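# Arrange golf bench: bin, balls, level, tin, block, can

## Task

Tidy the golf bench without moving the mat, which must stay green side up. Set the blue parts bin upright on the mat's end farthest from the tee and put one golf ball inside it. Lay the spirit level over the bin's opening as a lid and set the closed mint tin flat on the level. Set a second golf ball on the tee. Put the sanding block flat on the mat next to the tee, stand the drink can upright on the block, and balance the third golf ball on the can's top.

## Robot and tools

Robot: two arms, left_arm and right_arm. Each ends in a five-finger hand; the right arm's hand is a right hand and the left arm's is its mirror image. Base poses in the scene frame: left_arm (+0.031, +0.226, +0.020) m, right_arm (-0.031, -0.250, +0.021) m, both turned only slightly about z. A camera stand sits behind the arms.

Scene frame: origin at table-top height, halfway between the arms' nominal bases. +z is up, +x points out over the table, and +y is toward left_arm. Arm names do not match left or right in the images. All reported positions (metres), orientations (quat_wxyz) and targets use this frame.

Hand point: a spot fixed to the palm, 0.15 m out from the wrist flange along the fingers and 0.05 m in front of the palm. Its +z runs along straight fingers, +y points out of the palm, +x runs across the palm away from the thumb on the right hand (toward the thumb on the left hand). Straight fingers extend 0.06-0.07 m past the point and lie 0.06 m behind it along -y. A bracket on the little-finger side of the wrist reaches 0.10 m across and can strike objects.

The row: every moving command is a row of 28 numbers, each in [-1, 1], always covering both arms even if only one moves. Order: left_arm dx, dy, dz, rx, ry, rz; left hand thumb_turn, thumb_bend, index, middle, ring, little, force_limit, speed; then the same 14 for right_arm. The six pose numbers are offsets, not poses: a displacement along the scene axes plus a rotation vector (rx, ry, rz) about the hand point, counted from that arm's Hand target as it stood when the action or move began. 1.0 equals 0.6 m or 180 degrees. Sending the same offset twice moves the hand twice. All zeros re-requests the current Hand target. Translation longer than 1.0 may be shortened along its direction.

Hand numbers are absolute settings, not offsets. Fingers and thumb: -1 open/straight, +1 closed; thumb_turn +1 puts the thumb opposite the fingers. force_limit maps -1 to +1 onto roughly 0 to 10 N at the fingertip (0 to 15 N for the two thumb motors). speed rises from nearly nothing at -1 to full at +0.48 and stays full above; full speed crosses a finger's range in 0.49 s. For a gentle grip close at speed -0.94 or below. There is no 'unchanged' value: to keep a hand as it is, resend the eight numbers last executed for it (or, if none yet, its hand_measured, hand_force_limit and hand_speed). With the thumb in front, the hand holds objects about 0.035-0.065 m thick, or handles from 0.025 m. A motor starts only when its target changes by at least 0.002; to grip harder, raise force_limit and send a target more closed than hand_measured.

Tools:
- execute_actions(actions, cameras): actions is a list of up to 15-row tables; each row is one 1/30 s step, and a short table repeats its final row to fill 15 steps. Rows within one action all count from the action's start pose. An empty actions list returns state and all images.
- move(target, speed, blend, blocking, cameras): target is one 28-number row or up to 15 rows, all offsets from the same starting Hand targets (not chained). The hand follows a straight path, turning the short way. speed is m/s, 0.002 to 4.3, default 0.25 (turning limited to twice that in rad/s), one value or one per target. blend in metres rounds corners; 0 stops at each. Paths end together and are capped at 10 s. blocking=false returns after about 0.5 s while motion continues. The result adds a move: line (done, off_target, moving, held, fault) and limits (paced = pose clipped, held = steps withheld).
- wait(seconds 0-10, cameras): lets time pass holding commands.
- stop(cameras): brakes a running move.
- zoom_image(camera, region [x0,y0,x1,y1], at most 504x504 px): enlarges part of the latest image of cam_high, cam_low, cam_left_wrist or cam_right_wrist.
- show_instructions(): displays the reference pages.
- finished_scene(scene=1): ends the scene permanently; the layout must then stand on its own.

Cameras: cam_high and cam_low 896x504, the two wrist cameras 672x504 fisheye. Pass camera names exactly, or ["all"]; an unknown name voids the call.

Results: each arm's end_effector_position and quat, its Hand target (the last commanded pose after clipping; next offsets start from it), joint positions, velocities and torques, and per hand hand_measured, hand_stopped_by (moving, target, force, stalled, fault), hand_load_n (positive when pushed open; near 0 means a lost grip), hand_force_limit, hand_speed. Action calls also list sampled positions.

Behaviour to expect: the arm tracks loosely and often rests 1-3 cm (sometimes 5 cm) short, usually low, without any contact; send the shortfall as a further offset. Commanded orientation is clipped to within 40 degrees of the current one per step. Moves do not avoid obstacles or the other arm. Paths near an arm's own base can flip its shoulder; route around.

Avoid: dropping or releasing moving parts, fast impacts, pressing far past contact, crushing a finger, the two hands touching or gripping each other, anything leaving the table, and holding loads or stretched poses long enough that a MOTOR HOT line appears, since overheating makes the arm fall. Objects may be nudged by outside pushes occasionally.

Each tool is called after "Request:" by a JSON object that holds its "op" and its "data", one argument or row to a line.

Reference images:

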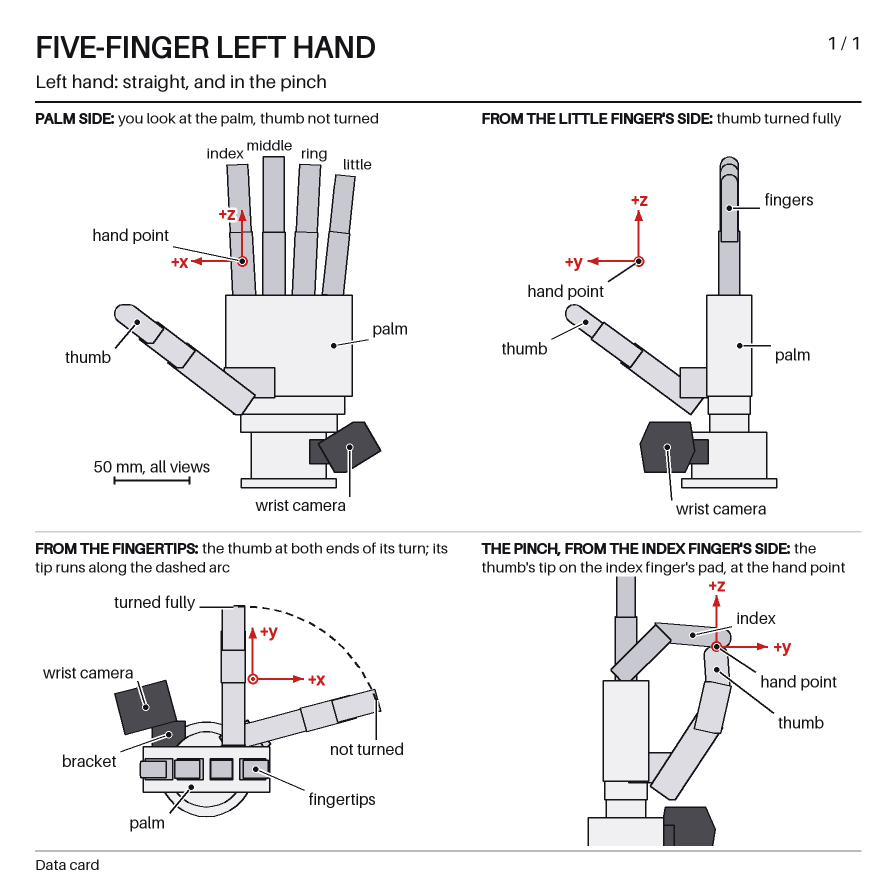

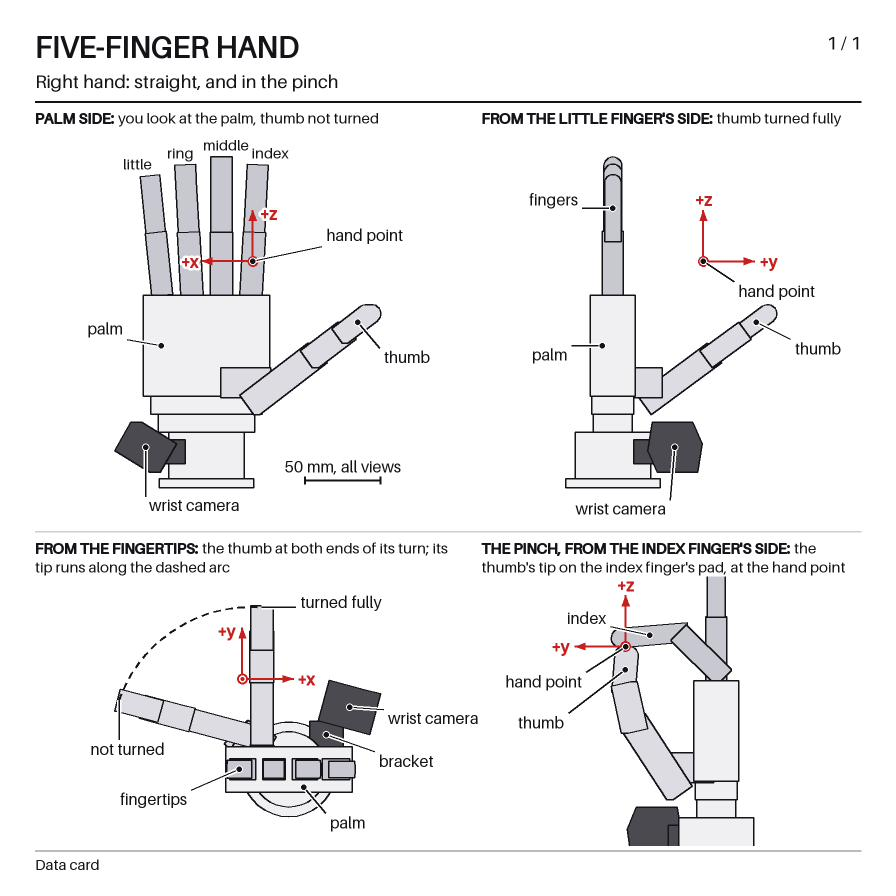

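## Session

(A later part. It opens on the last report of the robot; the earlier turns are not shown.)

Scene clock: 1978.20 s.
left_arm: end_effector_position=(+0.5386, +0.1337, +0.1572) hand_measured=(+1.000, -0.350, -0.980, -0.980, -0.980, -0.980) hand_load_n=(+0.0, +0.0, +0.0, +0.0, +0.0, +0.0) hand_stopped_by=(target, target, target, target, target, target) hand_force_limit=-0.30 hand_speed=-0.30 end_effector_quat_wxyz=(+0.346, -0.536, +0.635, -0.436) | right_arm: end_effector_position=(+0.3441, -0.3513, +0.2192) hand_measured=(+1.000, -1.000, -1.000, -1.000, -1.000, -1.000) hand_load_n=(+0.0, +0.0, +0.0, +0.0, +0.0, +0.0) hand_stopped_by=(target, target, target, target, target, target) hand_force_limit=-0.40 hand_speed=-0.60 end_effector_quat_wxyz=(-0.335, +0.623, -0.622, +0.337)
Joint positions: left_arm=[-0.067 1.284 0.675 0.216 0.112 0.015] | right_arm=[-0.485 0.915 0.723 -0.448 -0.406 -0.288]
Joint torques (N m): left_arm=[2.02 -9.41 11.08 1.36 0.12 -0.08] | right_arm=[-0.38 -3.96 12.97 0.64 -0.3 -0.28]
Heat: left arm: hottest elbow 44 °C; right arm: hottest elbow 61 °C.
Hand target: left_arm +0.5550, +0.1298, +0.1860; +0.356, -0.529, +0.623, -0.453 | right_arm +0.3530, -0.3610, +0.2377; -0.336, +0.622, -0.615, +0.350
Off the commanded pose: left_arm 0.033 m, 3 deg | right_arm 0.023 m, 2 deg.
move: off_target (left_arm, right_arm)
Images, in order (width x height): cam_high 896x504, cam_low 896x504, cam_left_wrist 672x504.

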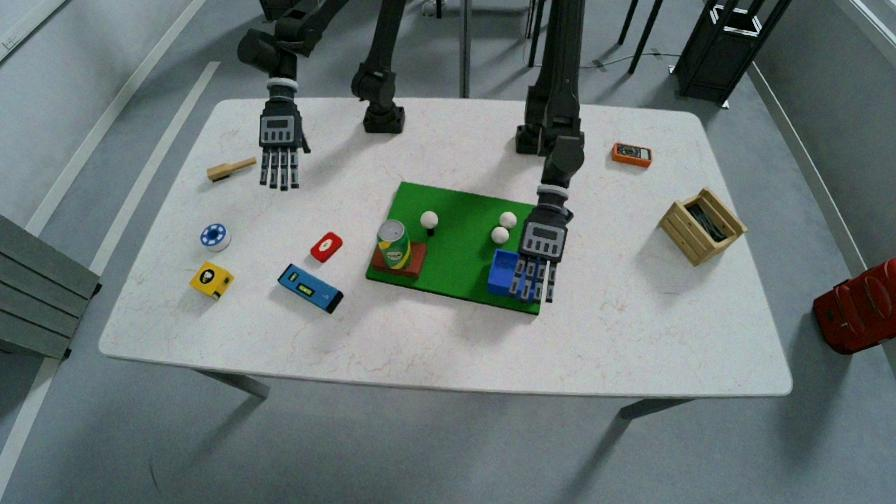

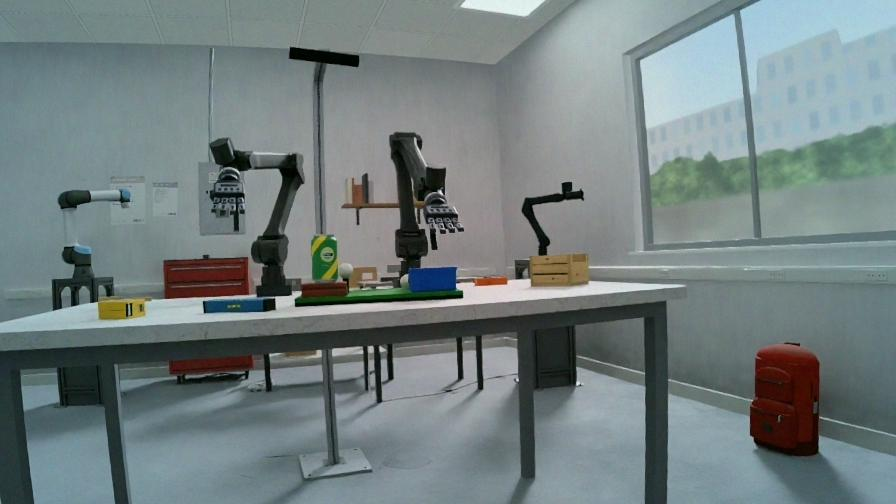

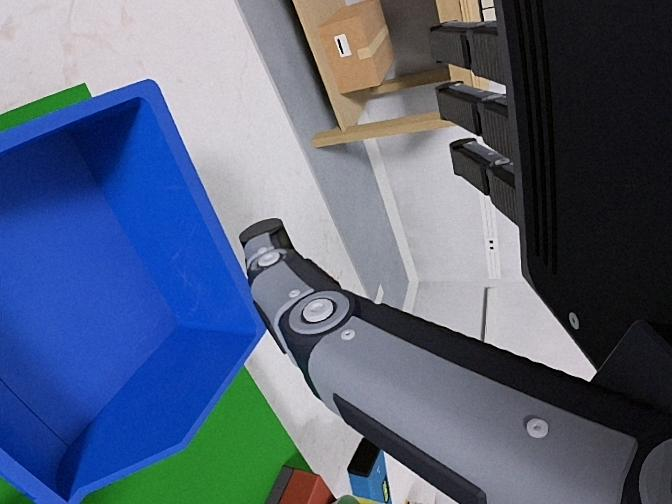

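Request:
{"op": "zoom_image", "data": {
  "camera": "cam_low",
  "region": [370, 225, 490, 315]
}}

Request:
{"op": "zoom_image", "data": {
  "camera": "cam_high",
  "region": [460, 190, 580, 320]
}}

Scaled by 4.200 from the camera's 896x504 image, which has a finer 1280x720 frame.

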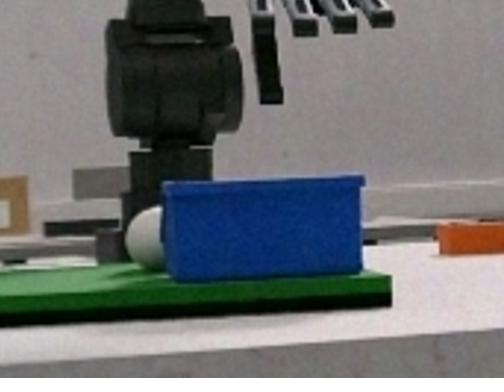

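Scaled by 3.877 from the camera's 896x504 image, which has a finer 1280x720 frame.

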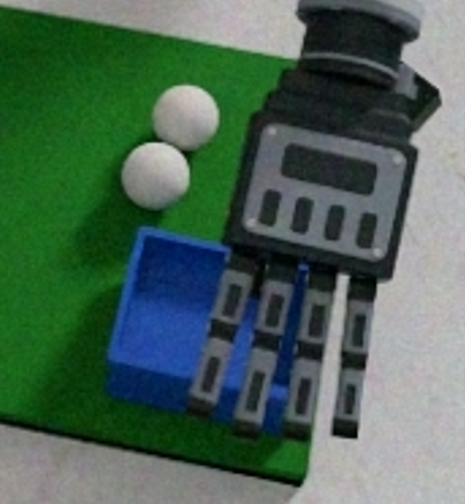

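Request:
{"op": "move", "data": {
  "target": [-0.2283,-0.0697,-0.1017,0.0001,0.0764,0.2130,1,-1,-0.98,-0.98,-0.98,-0.98,-0.3,-0.3,0.345,0.0267,-0.1795,0.0082,0.0041,-0.1331,1,-1,-1,-1,-1,-1,-0.4,-0.6],
  "speed": 0.12,
  "cameras": ["cam_high","cam_left_wrist","cam_right_wrist"]
}}

Scene clock: 2072.63 s.
left_arm: end_effector_position=(+0.4052, +0.1004, +0.1092) hand_measured=(+1.000, -1.000, -0.980, -0.980, -0.980, -0.980) hand_load_n=(+0.0, +0.0, +0.0, +0.0, +0.0, +0.0) hand_stopped_by=(target, target, target, target, target, target) hand_force_limit=-0.30 hand_speed=-0.30 end_effector_quat_wxyz=(-0.411, +0.752, -0.461, +0.231) | right_arm: end_effector_position=(+0.5282, -0.3455, +0.1039) hand_measured=(+1.000, -1.000, -1.000, -1.000, -1.000, -1.000) hand_load_n=(+0.0, +0.0, +0.0, +0.0, +0.0, +0.0) hand_stopped_by=(target, target, target, target, target, target) hand_force_limit=-0.40 hand_speed=-0.60 end_effector_quat_wxyz=(+0.235, -0.492, +0.746, -0.382)
Joint positions: left_arm=[-0.564 1.142 0.609 -0.426 -0.825 -0.771] | right_arm=[-0.153 1.526 0.917 -0.05 0.221 0.134]
Joint torques (N m): left_arm=[1.38 -5.71 10.5 0.73 -0.52 -0.1] | right_arm=[1.14 -11.69 12.93 1.62 0.33 -0.02]
Heat: left arm: hottest elbow 50 °C; right arm: hottest elbow 62 °C.
Hand target: left_arm +0.4181, +0.0881, +0.1248; -0.409, +0.753, -0.453, +0.246 | right_arm +0.5600, -0.3451, +0.1301; +0.260, -0.479, +0.737, -0.401
Off the commanded pose: left_arm 0.024 m, 2 deg | right_arm 0.041 m, 4 deg.
move: off_target (left_arm, right_arm)
Images, in order (width x height): cam_high 896x504, cam_left_wrist 672x504, cam_right_wrist 672x504.

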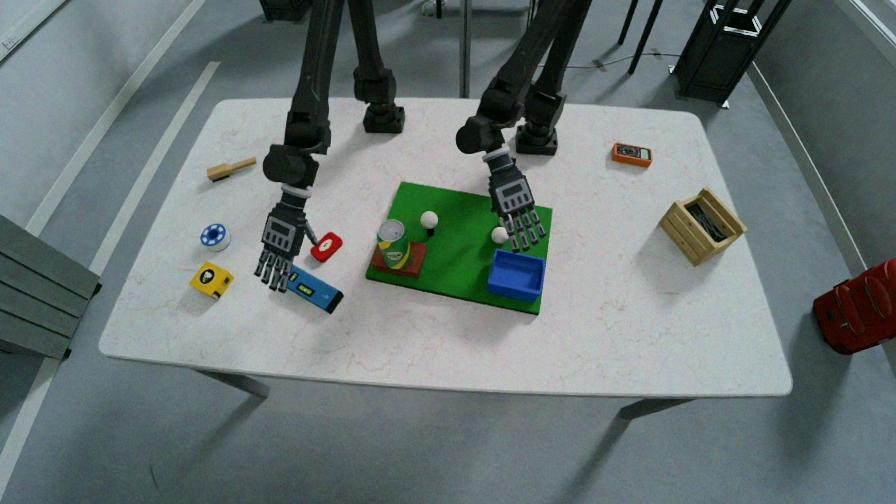

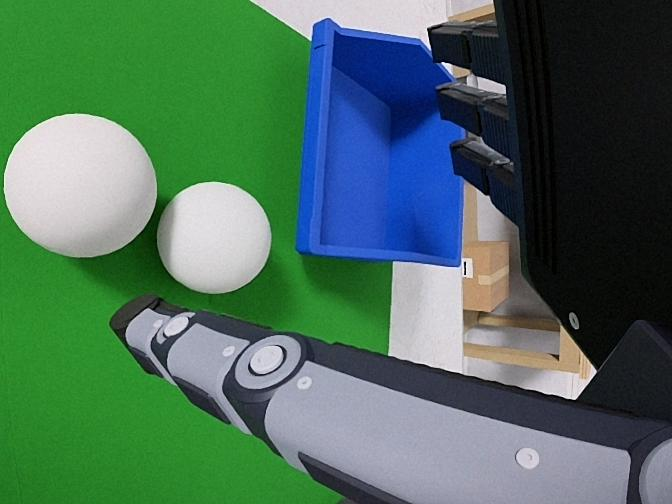

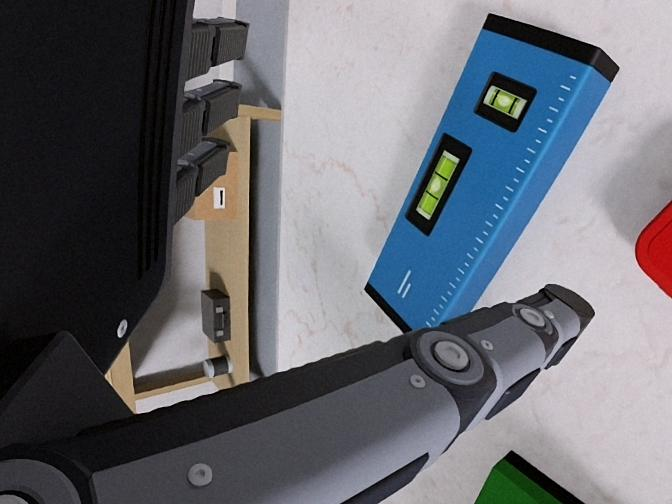

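Request:
{"op": "move", "data": {
  "target": [0.0165,-0.001,-0.0663,0,0,0,1,-1,-0.98,-0.98,-0.98,-0.98,-0.3,-0.3,0.03,0.0085,-0.0585,0,0,0,1,-0.8,-1,-1,-1,-1,-0.4,-0.6],
  "speed": 0.1,
  "cameras": ["cam_high","cam_left_wrist","cam_right_wrist"]
}}

Scene clock: 2097.43 s.
left_arm: end_effector_position=(+0.4253, +0.0866, +0.0866) hand_measured=(+1.000, -1.000, -0.980, -0.980, -0.980, -0.980) hand_load_n=(+0.0, +0.0, -0.5, +0.0, -0.5, +0.0) hand_stopped_by=(target, target, target, target, target, target) hand_force_limit=-0.30 hand_speed=-0.30 end_effector_quat_wxyz=(-0.409, +0.753, -0.455, +0.244) | right_arm: end_effector_position=(+0.5463, -0.3412, +0.0695) hand_measured=(+1.000, -0.800, -1.000, -1.000, -1.000, -1.000) hand_load_n=(+0.0, +0.0, +0.0, +0.0, +0.0, +0.0) hand_stopped_by=(target, target, target, target, target, target) hand_force_limit=-0.40 hand_speed=-0.60 end_effector_quat_wxyz=(+0.234, -0.493, +0.746, -0.383)
Joint positions: left_arm=[-0.564 1.25 0.609 -0.29 -0.821 -0.772] | right_arm=[-0.137 1.627 0.929 0.036 0.234 0.143]
Joint torques (N m): left_arm=[2.9 -6.89 6.61 1.68 -0.36 0.09] | right_arm=[1.2 -13.04 12.26 1.59 0.34 -0.03]
Heat: left arm: hottest elbow 50 °C; right arm: hottest elbow 68 °C.
Hand target: left_arm +0.4280, +0.0875, +0.0851; -0.409, +0.753, -0.453, +0.246 | right_arm +0.5779, -0.3399, +0.0948; +0.259, -0.479, +0.737, -0.400
Off the commanded pose: left_arm 0.003 m, 0 deg | right_arm 0.041 m, 4 deg.
move: off_target (right_arm)
Images, in order (width x height): cam_high 896x504, cam_left_wrist 672x504, cam_right_wrist 672x504.

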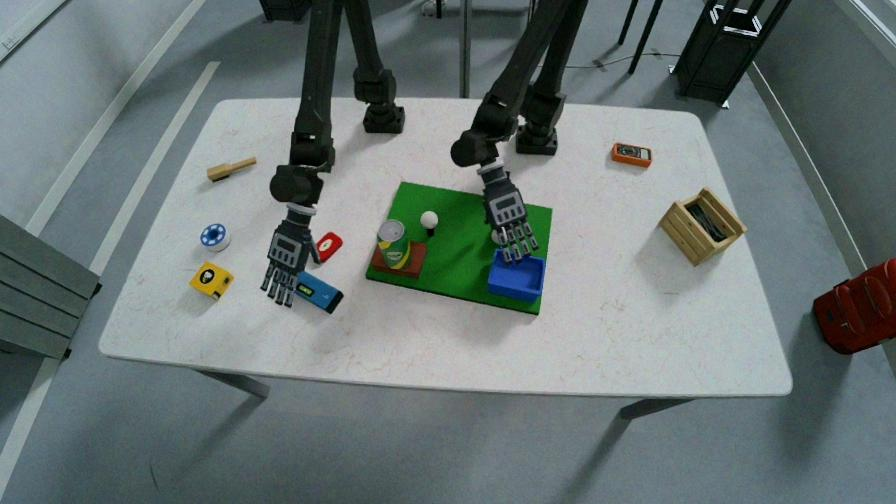

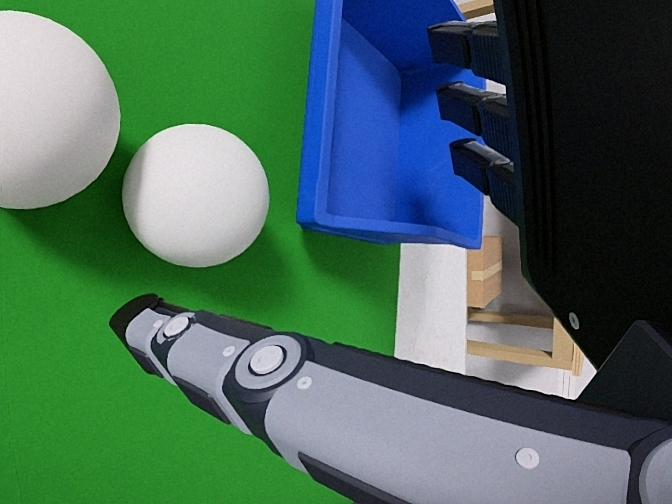

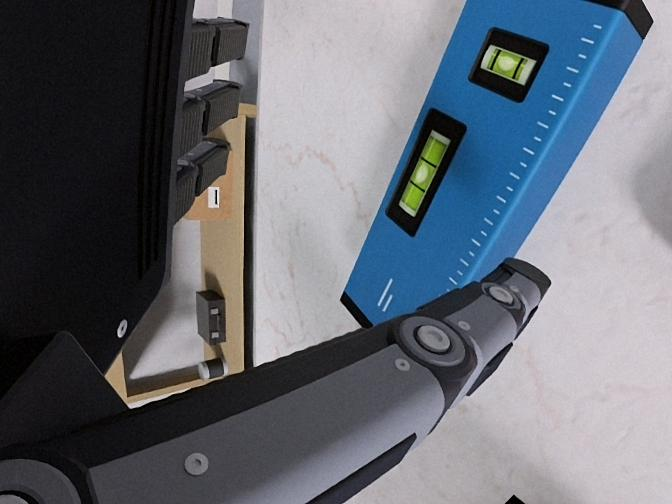

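Request:
{"op": "zoom_image", "data": {
  "camera": "cam_high",
  "region": [250, 210, 370, 330]
}}

Scaled by 4.200 from the camera's 896x504 image, which has a finer 1280x720 frame.

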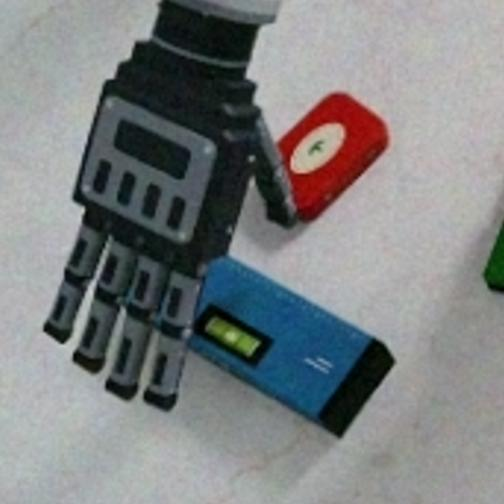

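Request:
{"op": "move", "data": {
  "target": [
    [0.0,0.0,0.05,0,0,0,1,-1,-0.98,-0.98,-0.98,-0.98,-0.3,-0.3,0.0128,0.0098,0.0,-0.009,-0.0203,-0.0444,1,-0.8,-1,-1,-1,-1,-0.4,-0.6],
    [-0.0833,0.0642,0.02,0,0,0.0556,1,-1,-0.98,-0.98,-0.98,-0.98,-0.3,-0.3,0.0128,0.0098,-0.0413,-0.009,-0.0203,-0.0444,1,-0.8,-1,-1,-1,-1,-0.4,-0.6]
  ],
  "speed": [0.1,0.1],
  "blend": [0.01,0],
  "cameras": ["cam_high","cam_left_wrist","cam_right_wrist"]
}}

Request:
{"op": "zoom_image", "data": {
  "camera": "cam_high",
  "region": [250, 210, 370, 330]
}}

Request:
{"op": "zoom_image", "data": {
  "camera": "cam_high",
  "region": [460, 160, 580, 280]
}}

Scene clock: 2209.03 s.
left_arm: end_effector_position=(+0.3790, +0.1291, +0.0933) hand_measured=(+1.000, -1.000, -0.980, -0.980, -0.980, -0.980) hand_load_n=(+0.0, +0.0, +0.0, +0.0, +0.0, +0.0) hand_stopped_by=(target, target, target, target, target, target) hand_force_limit=-0.30 hand_speed=-0.30 end_effector_quat_wxyz=(-0.430, +0.789, -0.388, +0.203) | right_arm: end_effector_position=(+0.5708, -0.3386, +0.0627) hand_measured=(+1.000, -0.800, -1.000, -1.000, -1.000, -1.000) hand_load_n=(+0.0, +0.0, +0.0, +0.0, +0.0, -0.5) hand_stopped_by=(target, target, target, target, target, target) hand_force_limit=-0.40 hand_speed=-0.60 end_effector_quat_wxyz=(+0.233, -0.425, +0.757, -0.438)
Joint positions: left_arm=[-0.579 1.13 0.565 -0.571 -0.923 -1.028] | right_arm=[-0.077 1.692 0.929 0.175 0.413 0.239]
Joint torques (N m): left_arm=[1.32 -6.48 6.94 0.44 -0.62 -0.05] | right_arm=[1.2 -13.27 9.4 1.62 0.43 -0.03]
Heat: left arm: hottest elbow 45 °C; right arm: hottest elbow 67 °C.
Hand target: left_arm +0.3781, +0.1259, +0.0972; -0.429, +0.790, -0.385, +0.209 | right_arm +0.5856, -0.3341, +0.0703; +0.248, -0.417, +0.754, -0.443
Off the commanded pose: left_arm 0.005 m, 1 deg | right_arm 0.017 m, 2 deg.
move: off_target (right_arm)
Images, in order (width x height): cam_high 896x504, cam_left_wrist 672x504, cam_right_wrist 672x504.

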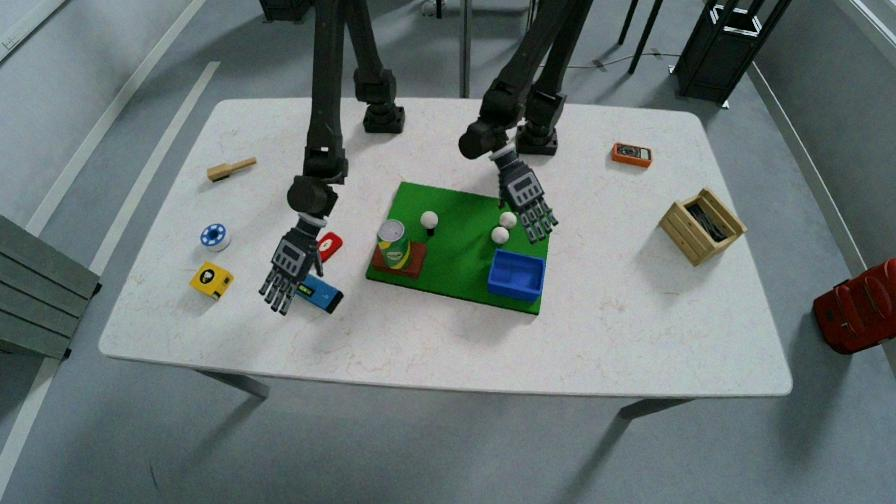

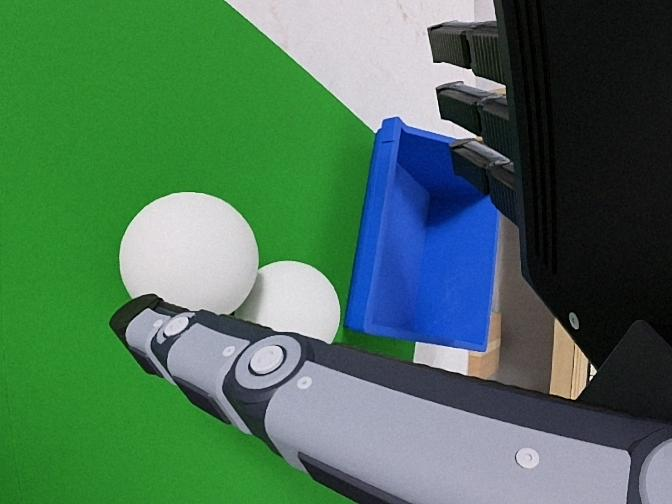

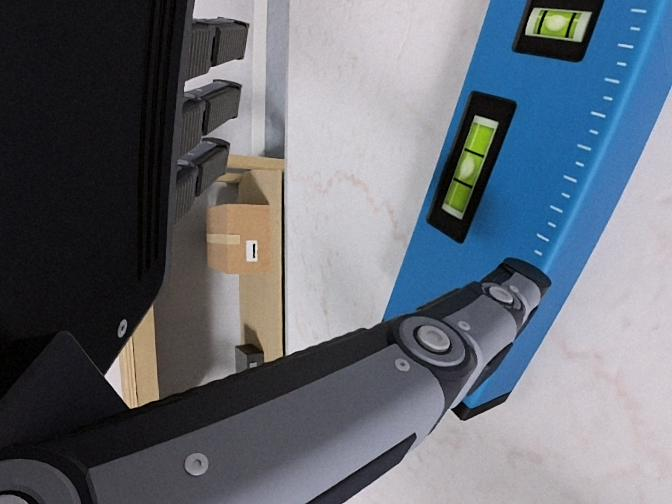

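Scaled by 4.200 from the camera's 896x504 image, which has a finer 1280x720 frame.

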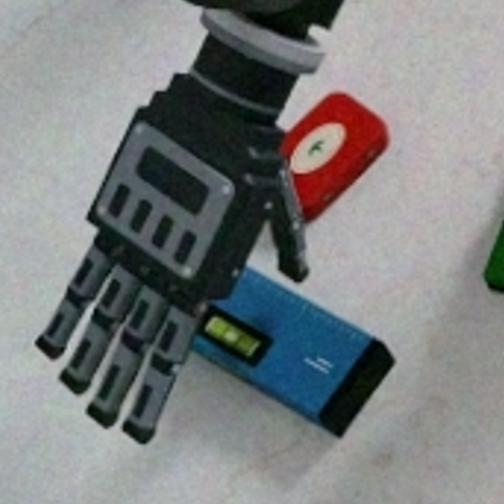

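Scaled by 4.200 from the camera's 896x504 image, which has a finer 1280x720 frame.

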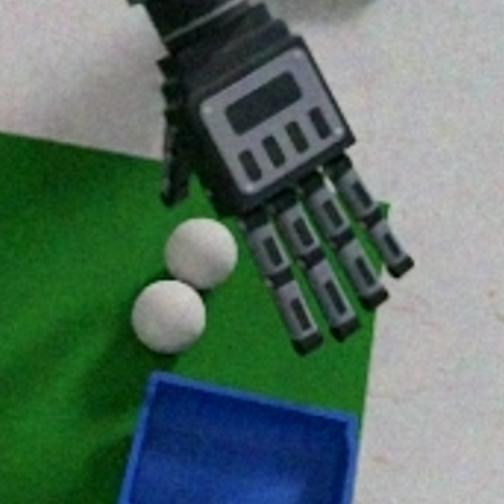

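Request:
{"op": "move", "data": {
  "target": [-0.0235,0.0,-0.015,0,0,0,1,-1,-0.98,-0.98,-0.98,-0.98,-0.3,-0.3,-0.021,0.0,-0.0172,0,0,0,1,-0.8,-1,-1,-1,-1,-0.4,-0.6],
  "speed": 0.1,
  "cameras": ["cam_high","cam_left_wrist","cam_right_wrist"]
}}

Request:
{"op": "zoom_image", "data": {
  "camera": "cam_high",
  "region": [250, 210, 370, 330]
}}

Request:
{"op": "zoom_image", "data": {
  "camera": "cam_high",
  "region": [460, 160, 580, 280]
}}

Scene clock: 2244.20 s.
left_arm: end_effector_position=(+0.3660, +0.1283, +0.0852) hand_measured=(+1.000, -1.000, -0.980, -0.980, -0.980, -0.980) hand_load_n=(+0.0, +0.0, +0.0, +0.0, +0.0, +0.0) hand_stopped_by=(target, target, target, target, target, target) hand_force_limit=-0.30 hand_speed=-0.30 end_effector_quat_wxyz=(-0.430, +0.789, -0.388, +0.204) | right_arm: end_effector_position=(+0.5716, -0.3386, +0.0636) hand_measured=(+1.000, -0.800, -1.000, -1.000, -1.000, -1.000) hand_load_n=(+0.0, +0.0, +0.0, +0.0, +0.0, +0.0) hand_stopped_by=(target, target, target, target, target, target) hand_force_limit=-0.40 hand_speed=-0.60 end_effector_quat_wxyz=(+0.242, -0.420, +0.754, -0.444)
Joint positions: left_arm=[-0.609 1.119 0.535 -0.589 -0.935 -1.074] | right_arm=[-0.077 1.692 0.914 0.215 0.413 0.239]
Joint torques (N m): left_arm=[1.26 -6.36 6.57 0.38 -0.62 -0.08] | right_arm=[1.03 -13.45 7.12 1.63 0.35 -0.04]
Heat: left arm: hottest elbow 46 °C; right arm: hottest elbow 62 °C.
Hand target: left_arm +0.3640, +0.1260, +0.0882; -0.429, +0.790, -0.385, +0.209 | right_arm +0.5730, -0.3341, +0.0599; +0.248, -0.417, +0.754, -0.443
Off the commanded pose: left_arm 0.004 m, 1 deg | right_arm 0.006 m, 1 deg.
move: done
Images, in order (width x height): cam_high 896x504, cam_left_wrist 672x504, cam_right_wrist 672x504.

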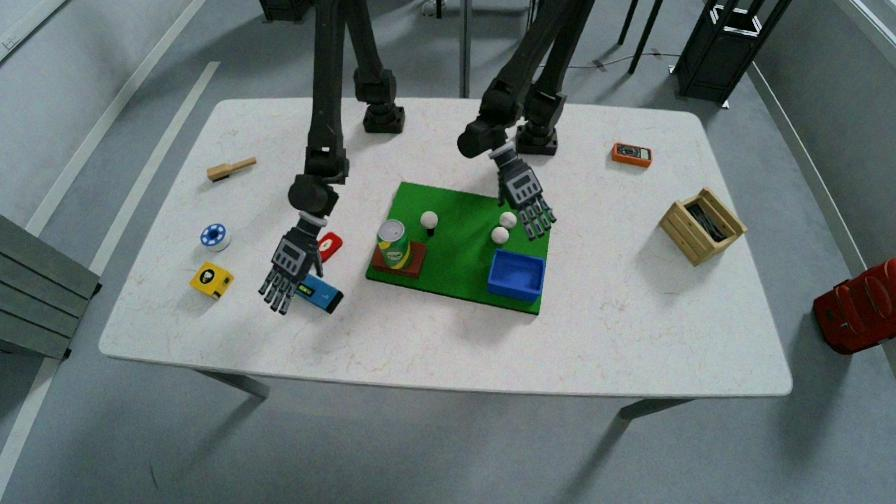

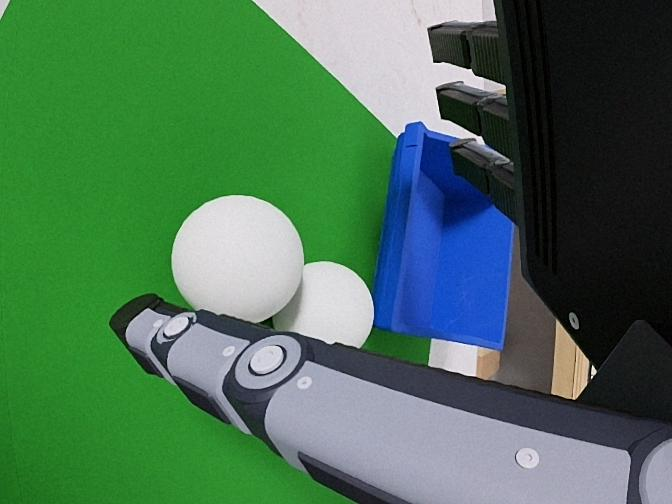

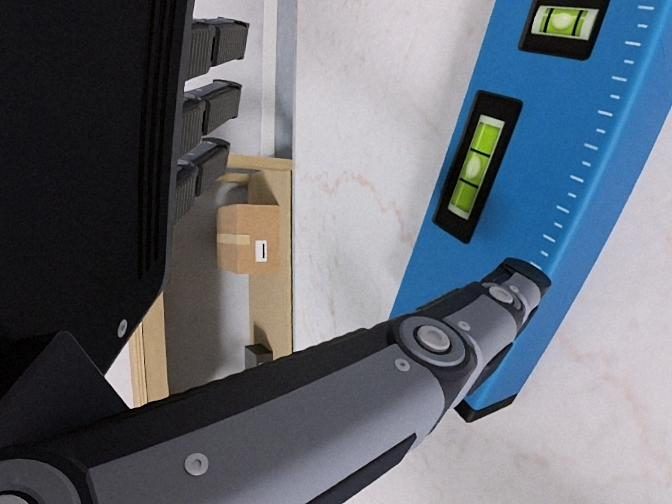

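Scaled by 4.200 from the camera's 896x504 image, which has a finer 1280x720 frame.

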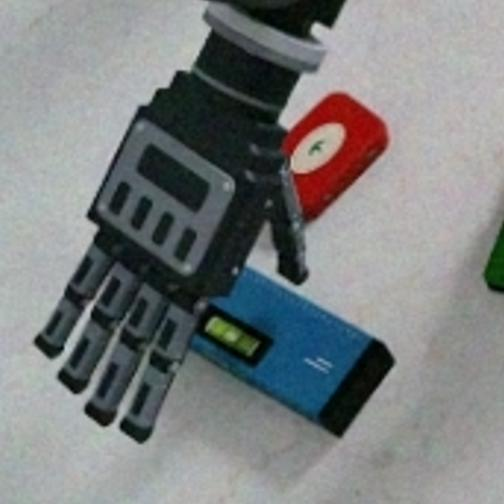

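Scaled by 4.200 from the camera's 896x504 image, which has a finer 1280x720 frame.

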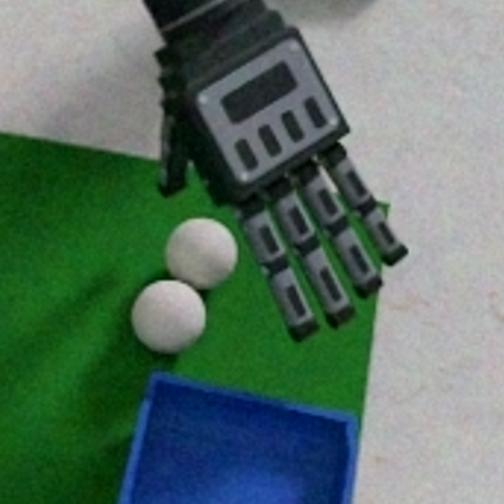

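Request:
{"op": "move", "data": {
  "target": [
    [-0.0025,0.0,-0.0387,0,0,0,1,-1,-0.98,-0.98,-0.98,-0.98,-0.3,-0.3,-0.0333,-0.0048,0.0035,0,0,0,1,-0.8,-1,-1,-1,-1,-0.4,-0.6],
    [-0.0025,0.0,-0.0387,0,0,0,1,-0.75,-0.98,-0.98,-0.98,-0.98,-0.3,-0.3,-0.0333,-0.0048,0.0035,0,0,0,1,-0.8,-1,-1,-1,-1,-0.4,-0.6]
  ],
  "speed": 0.06,
  "cameras": ["cam_high","cam_left_wrist","cam_right_wrist"]
}}

Request:
{"op": "zoom_image", "data": {
  "camera": "cam_high",
  "region": [250, 210, 370, 330]
}}

Request:
{"op": "zoom_image", "data": {
  "camera": "cam_high",
  "region": [460, 160, 580, 280]
}}

Scene clock: 2273.77 s.
left_arm: end_effector_position=(+0.3611, +0.1304, +0.0662) hand_measured=(+1.000, -0.750, -0.980, -0.980, -0.980, -0.980) hand_load_n=(+0.0, +0.0, -0.5, -0.5, -0.5, +0.0) hand_stopped_by=(target, target, target, target, target, target) hand_force_limit=-0.30 hand_speed=-0.30 end_effector_quat_wxyz=(-0.430, +0.789, -0.388, +0.202) | right_arm: end_effector_position=(+0.5503, -0.3359, +0.0494) hand_measured=(+1.000, -0.800, -1.000, -1.000, -1.000, -1.000) hand_load_n=(+0.0, +0.0, +0.0, +0.0, +0.0, +0.0) hand_stopped_by=(target, target, target, target, target, target) hand_force_limit=-0.40 hand_speed=-0.60 end_effector_quat_wxyz=(+0.234, -0.427, +0.757, -0.436)
Joint positions: left_arm=[-0.613 1.149 0.497 -0.528 -0.937 -1.081] | right_arm=[-0.077 1.677 0.858 0.229 0.409 0.239]
Joint torques (N m): left_arm=[1.32 -4.95 6.27 1.24 -0.63 -0.08] | right_arm=[0.26 -15.21 6.86 1.61 0.18 -0.1]
Heat: left arm: hottest elbow 45 °C; right arm: hottest elbow 56 °C.
Hand target: left_arm +0.3625, +0.1260, +0.0649; -0.429, +0.790, -0.385, +0.209 | right_arm +0.5531, -0.3369, +0.0621; +0.248, -0.417, +0.754, -0.443
Off the commanded pose: left_arm 0.005 m, 1 deg | right_arm 0.013 m, 2 deg.
move: off_target (right_arm)
Images, in order (width x height): cam_high 896x504, cam_left_wrist 672x504, cam_right_wrist 672x504.

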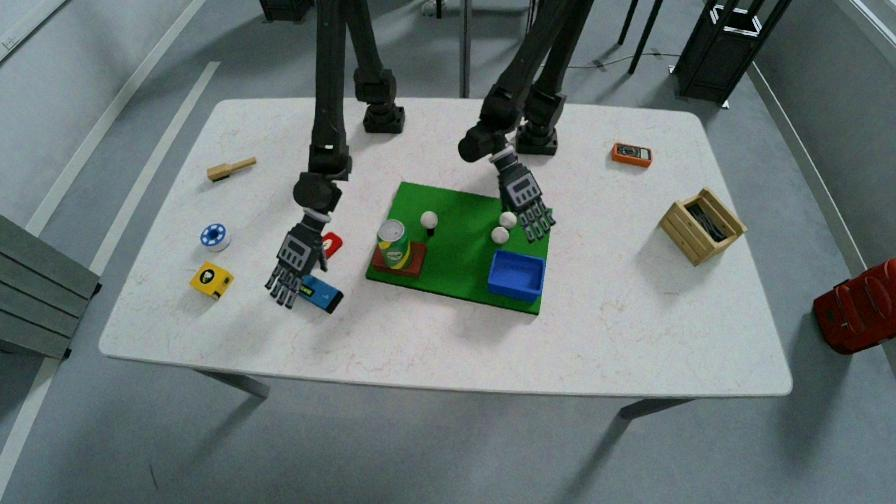

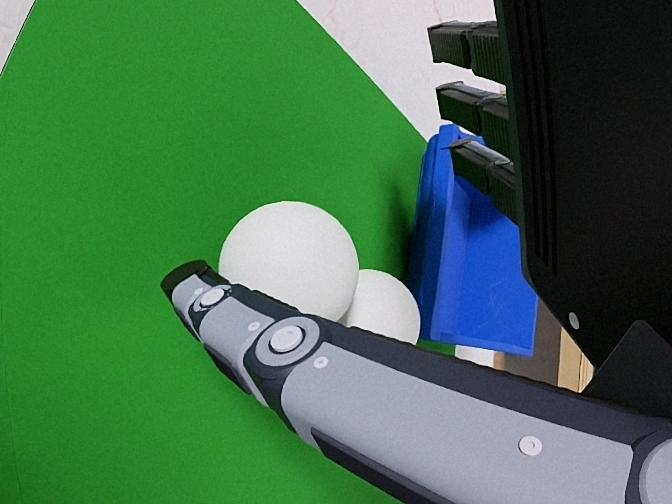

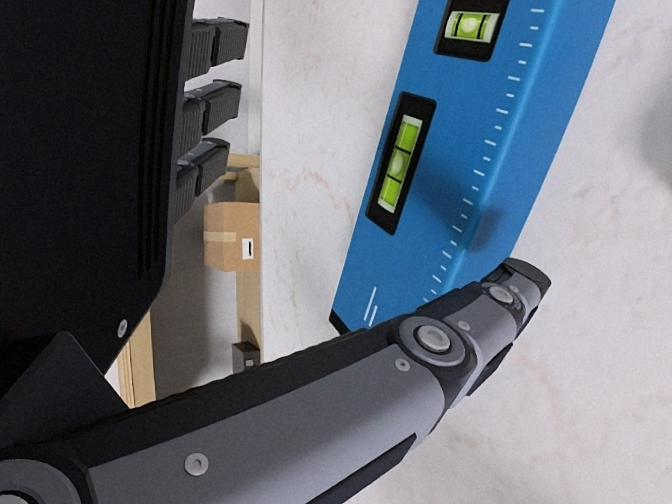

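Scaled by 4.200 from the camera's 896x504 image, which has a finer 1280x720 frame.

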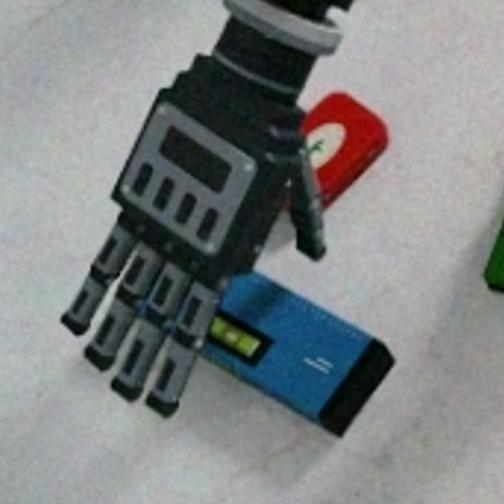

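Scaled by 4.200 from the camera's 896x504 image, which has a finer 1280x720 frame.

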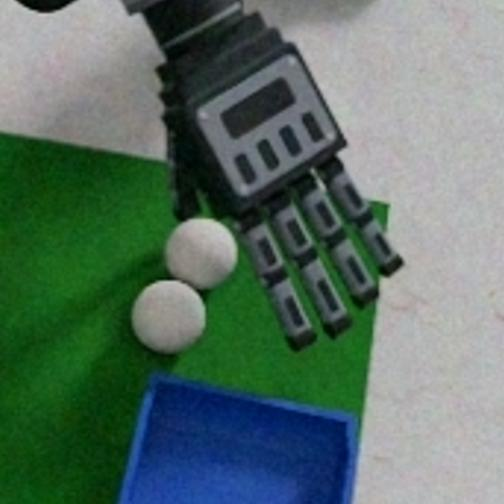

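Request:
{"op": "move", "data": {
  "target": [
    [0.0067,-0.0033,-0.0075,0,0,0,1,-0.75,-0.98,-0.98,-0.98,-0.98,-0.3,-0.3,0.003,-0.010,-0.0367,0,0,0.022,1,-0.75,-1,-1,-1,-1,-0.4,-0.6],
    [0.0067,-0.0033,-0.0075,0,0,0,1,-0.75,0.2,0.2,-0.98,-0.98,-0.7,-0.93,0.003,-0.010,-0.0367,0,0,0.022,1,-0.75,-1,-1,-1,-1,-0.4,-0.6]
  ],
  "speed": 0.05,
  "cameras": ["cam_high","cam_low","cam_left_wrist","cam_right_wrist"]
}}

Request:
{"op": "zoom_image", "data": {
  "camera": "cam_high",
  "region": [250, 210, 370, 330]
}}

Request:
{"op": "zoom_image", "data": {
  "camera": "cam_high",
  "region": [460, 160, 580, 280]
}}

Scene clock: 2328.30 s.
left_arm: end_effector_position=(+0.3643, +0.1281, +0.0613) hand_measured=(+1.000, -0.750, -0.016, -0.016, -0.980, -0.980) hand_load_n=(+0.0, +0.0, +0.0, +0.0, +0.0, +0.0) hand_stopped_by=(target, target, moving, moving, target, target) hand_force_limit=-0.70 hand_speed=-0.93 end_effector_quat_wxyz=(-0.430, +0.789, -0.388, +0.203) | right_arm: end_effector_position=(+0.5565, -0.3370, +0.0455) hand_measured=(+1.000, -0.750, -1.000, -1.000, -1.000, -1.000) hand_load_n=(+0.0, +0.0, +0.0, +0.0, +0.0, +0.0) hand_stopped_by=(target, target, target, target, target, target) hand_force_limit=-0.40 hand_speed=-0.60 end_effector_quat_wxyz=(+0.266, -0.441, +0.741, -0.431)
Joint positions: left_arm=[-0.613 1.173 0.497 -0.502 -0.937 -1.081] | right_arm=[-0.104 1.697 0.841 0.317 0.32 0.201]
Joint torques (N m): left_arm=[1.61 -5.13 6.37 1.2 -0.58 -0.04] | right_arm=[-0.26 -12.81 6.75 1.69 0.12 -0.28]
Heat: left arm: hottest elbow 44 °C; right arm: hottest elbow 51 °C.
Hand target: left_arm +0.3665, +0.1240, +0.0605; -0.429, +0.790, -0.385, +0.209 | right_arm +0.5550, -0.3429, +0.0401; +0.263, -0.443, +0.739, -0.434
Off the commanded pose: left_arm 0.005 m, 1 deg | right_arm 0.008 m, 1 deg.
move: moving (left_arm; no rest 5 s after target 2's new numbers were sent)

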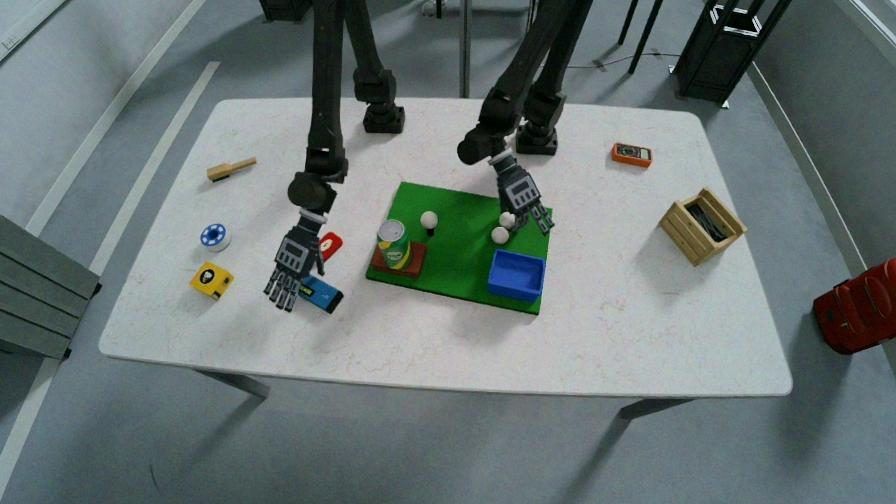

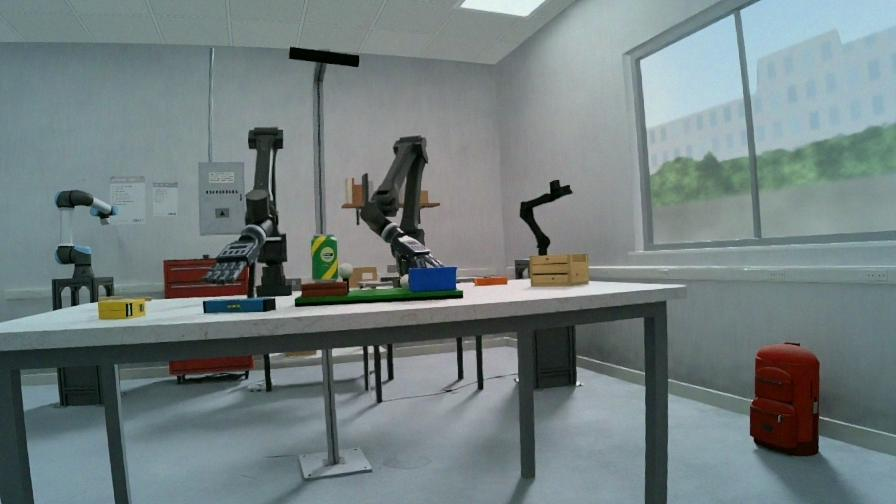

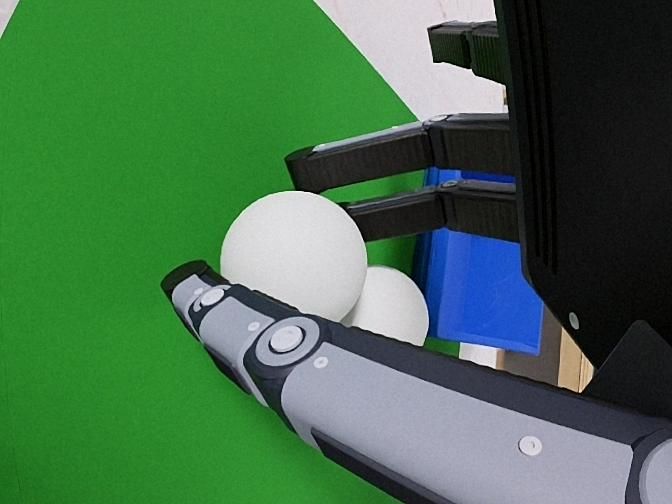

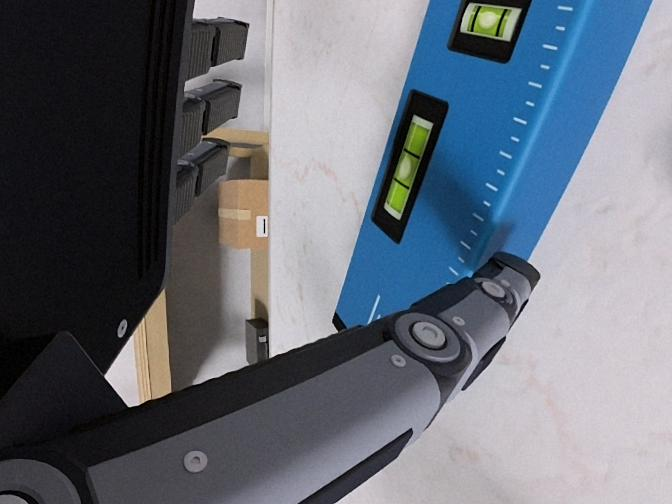

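Scaled by 4.200 from the camera's 896x504 image, which has a finer 1280x720 frame.

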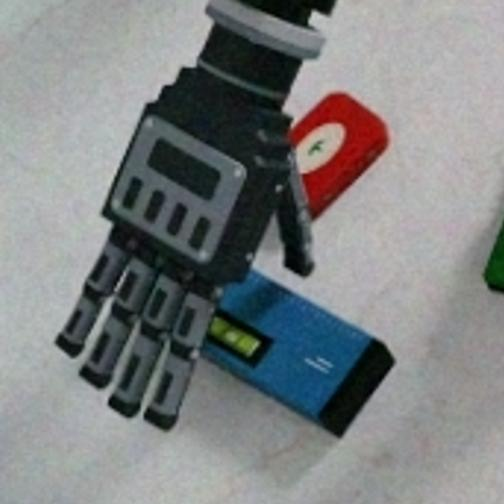

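Scaled by 4.200 from the camera's 896x504 image, which has a finer 1280x720 frame.

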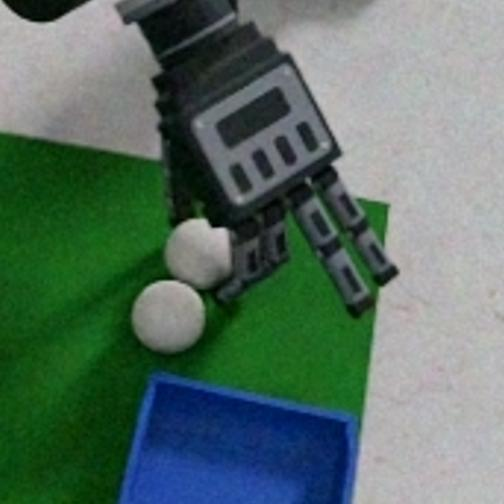

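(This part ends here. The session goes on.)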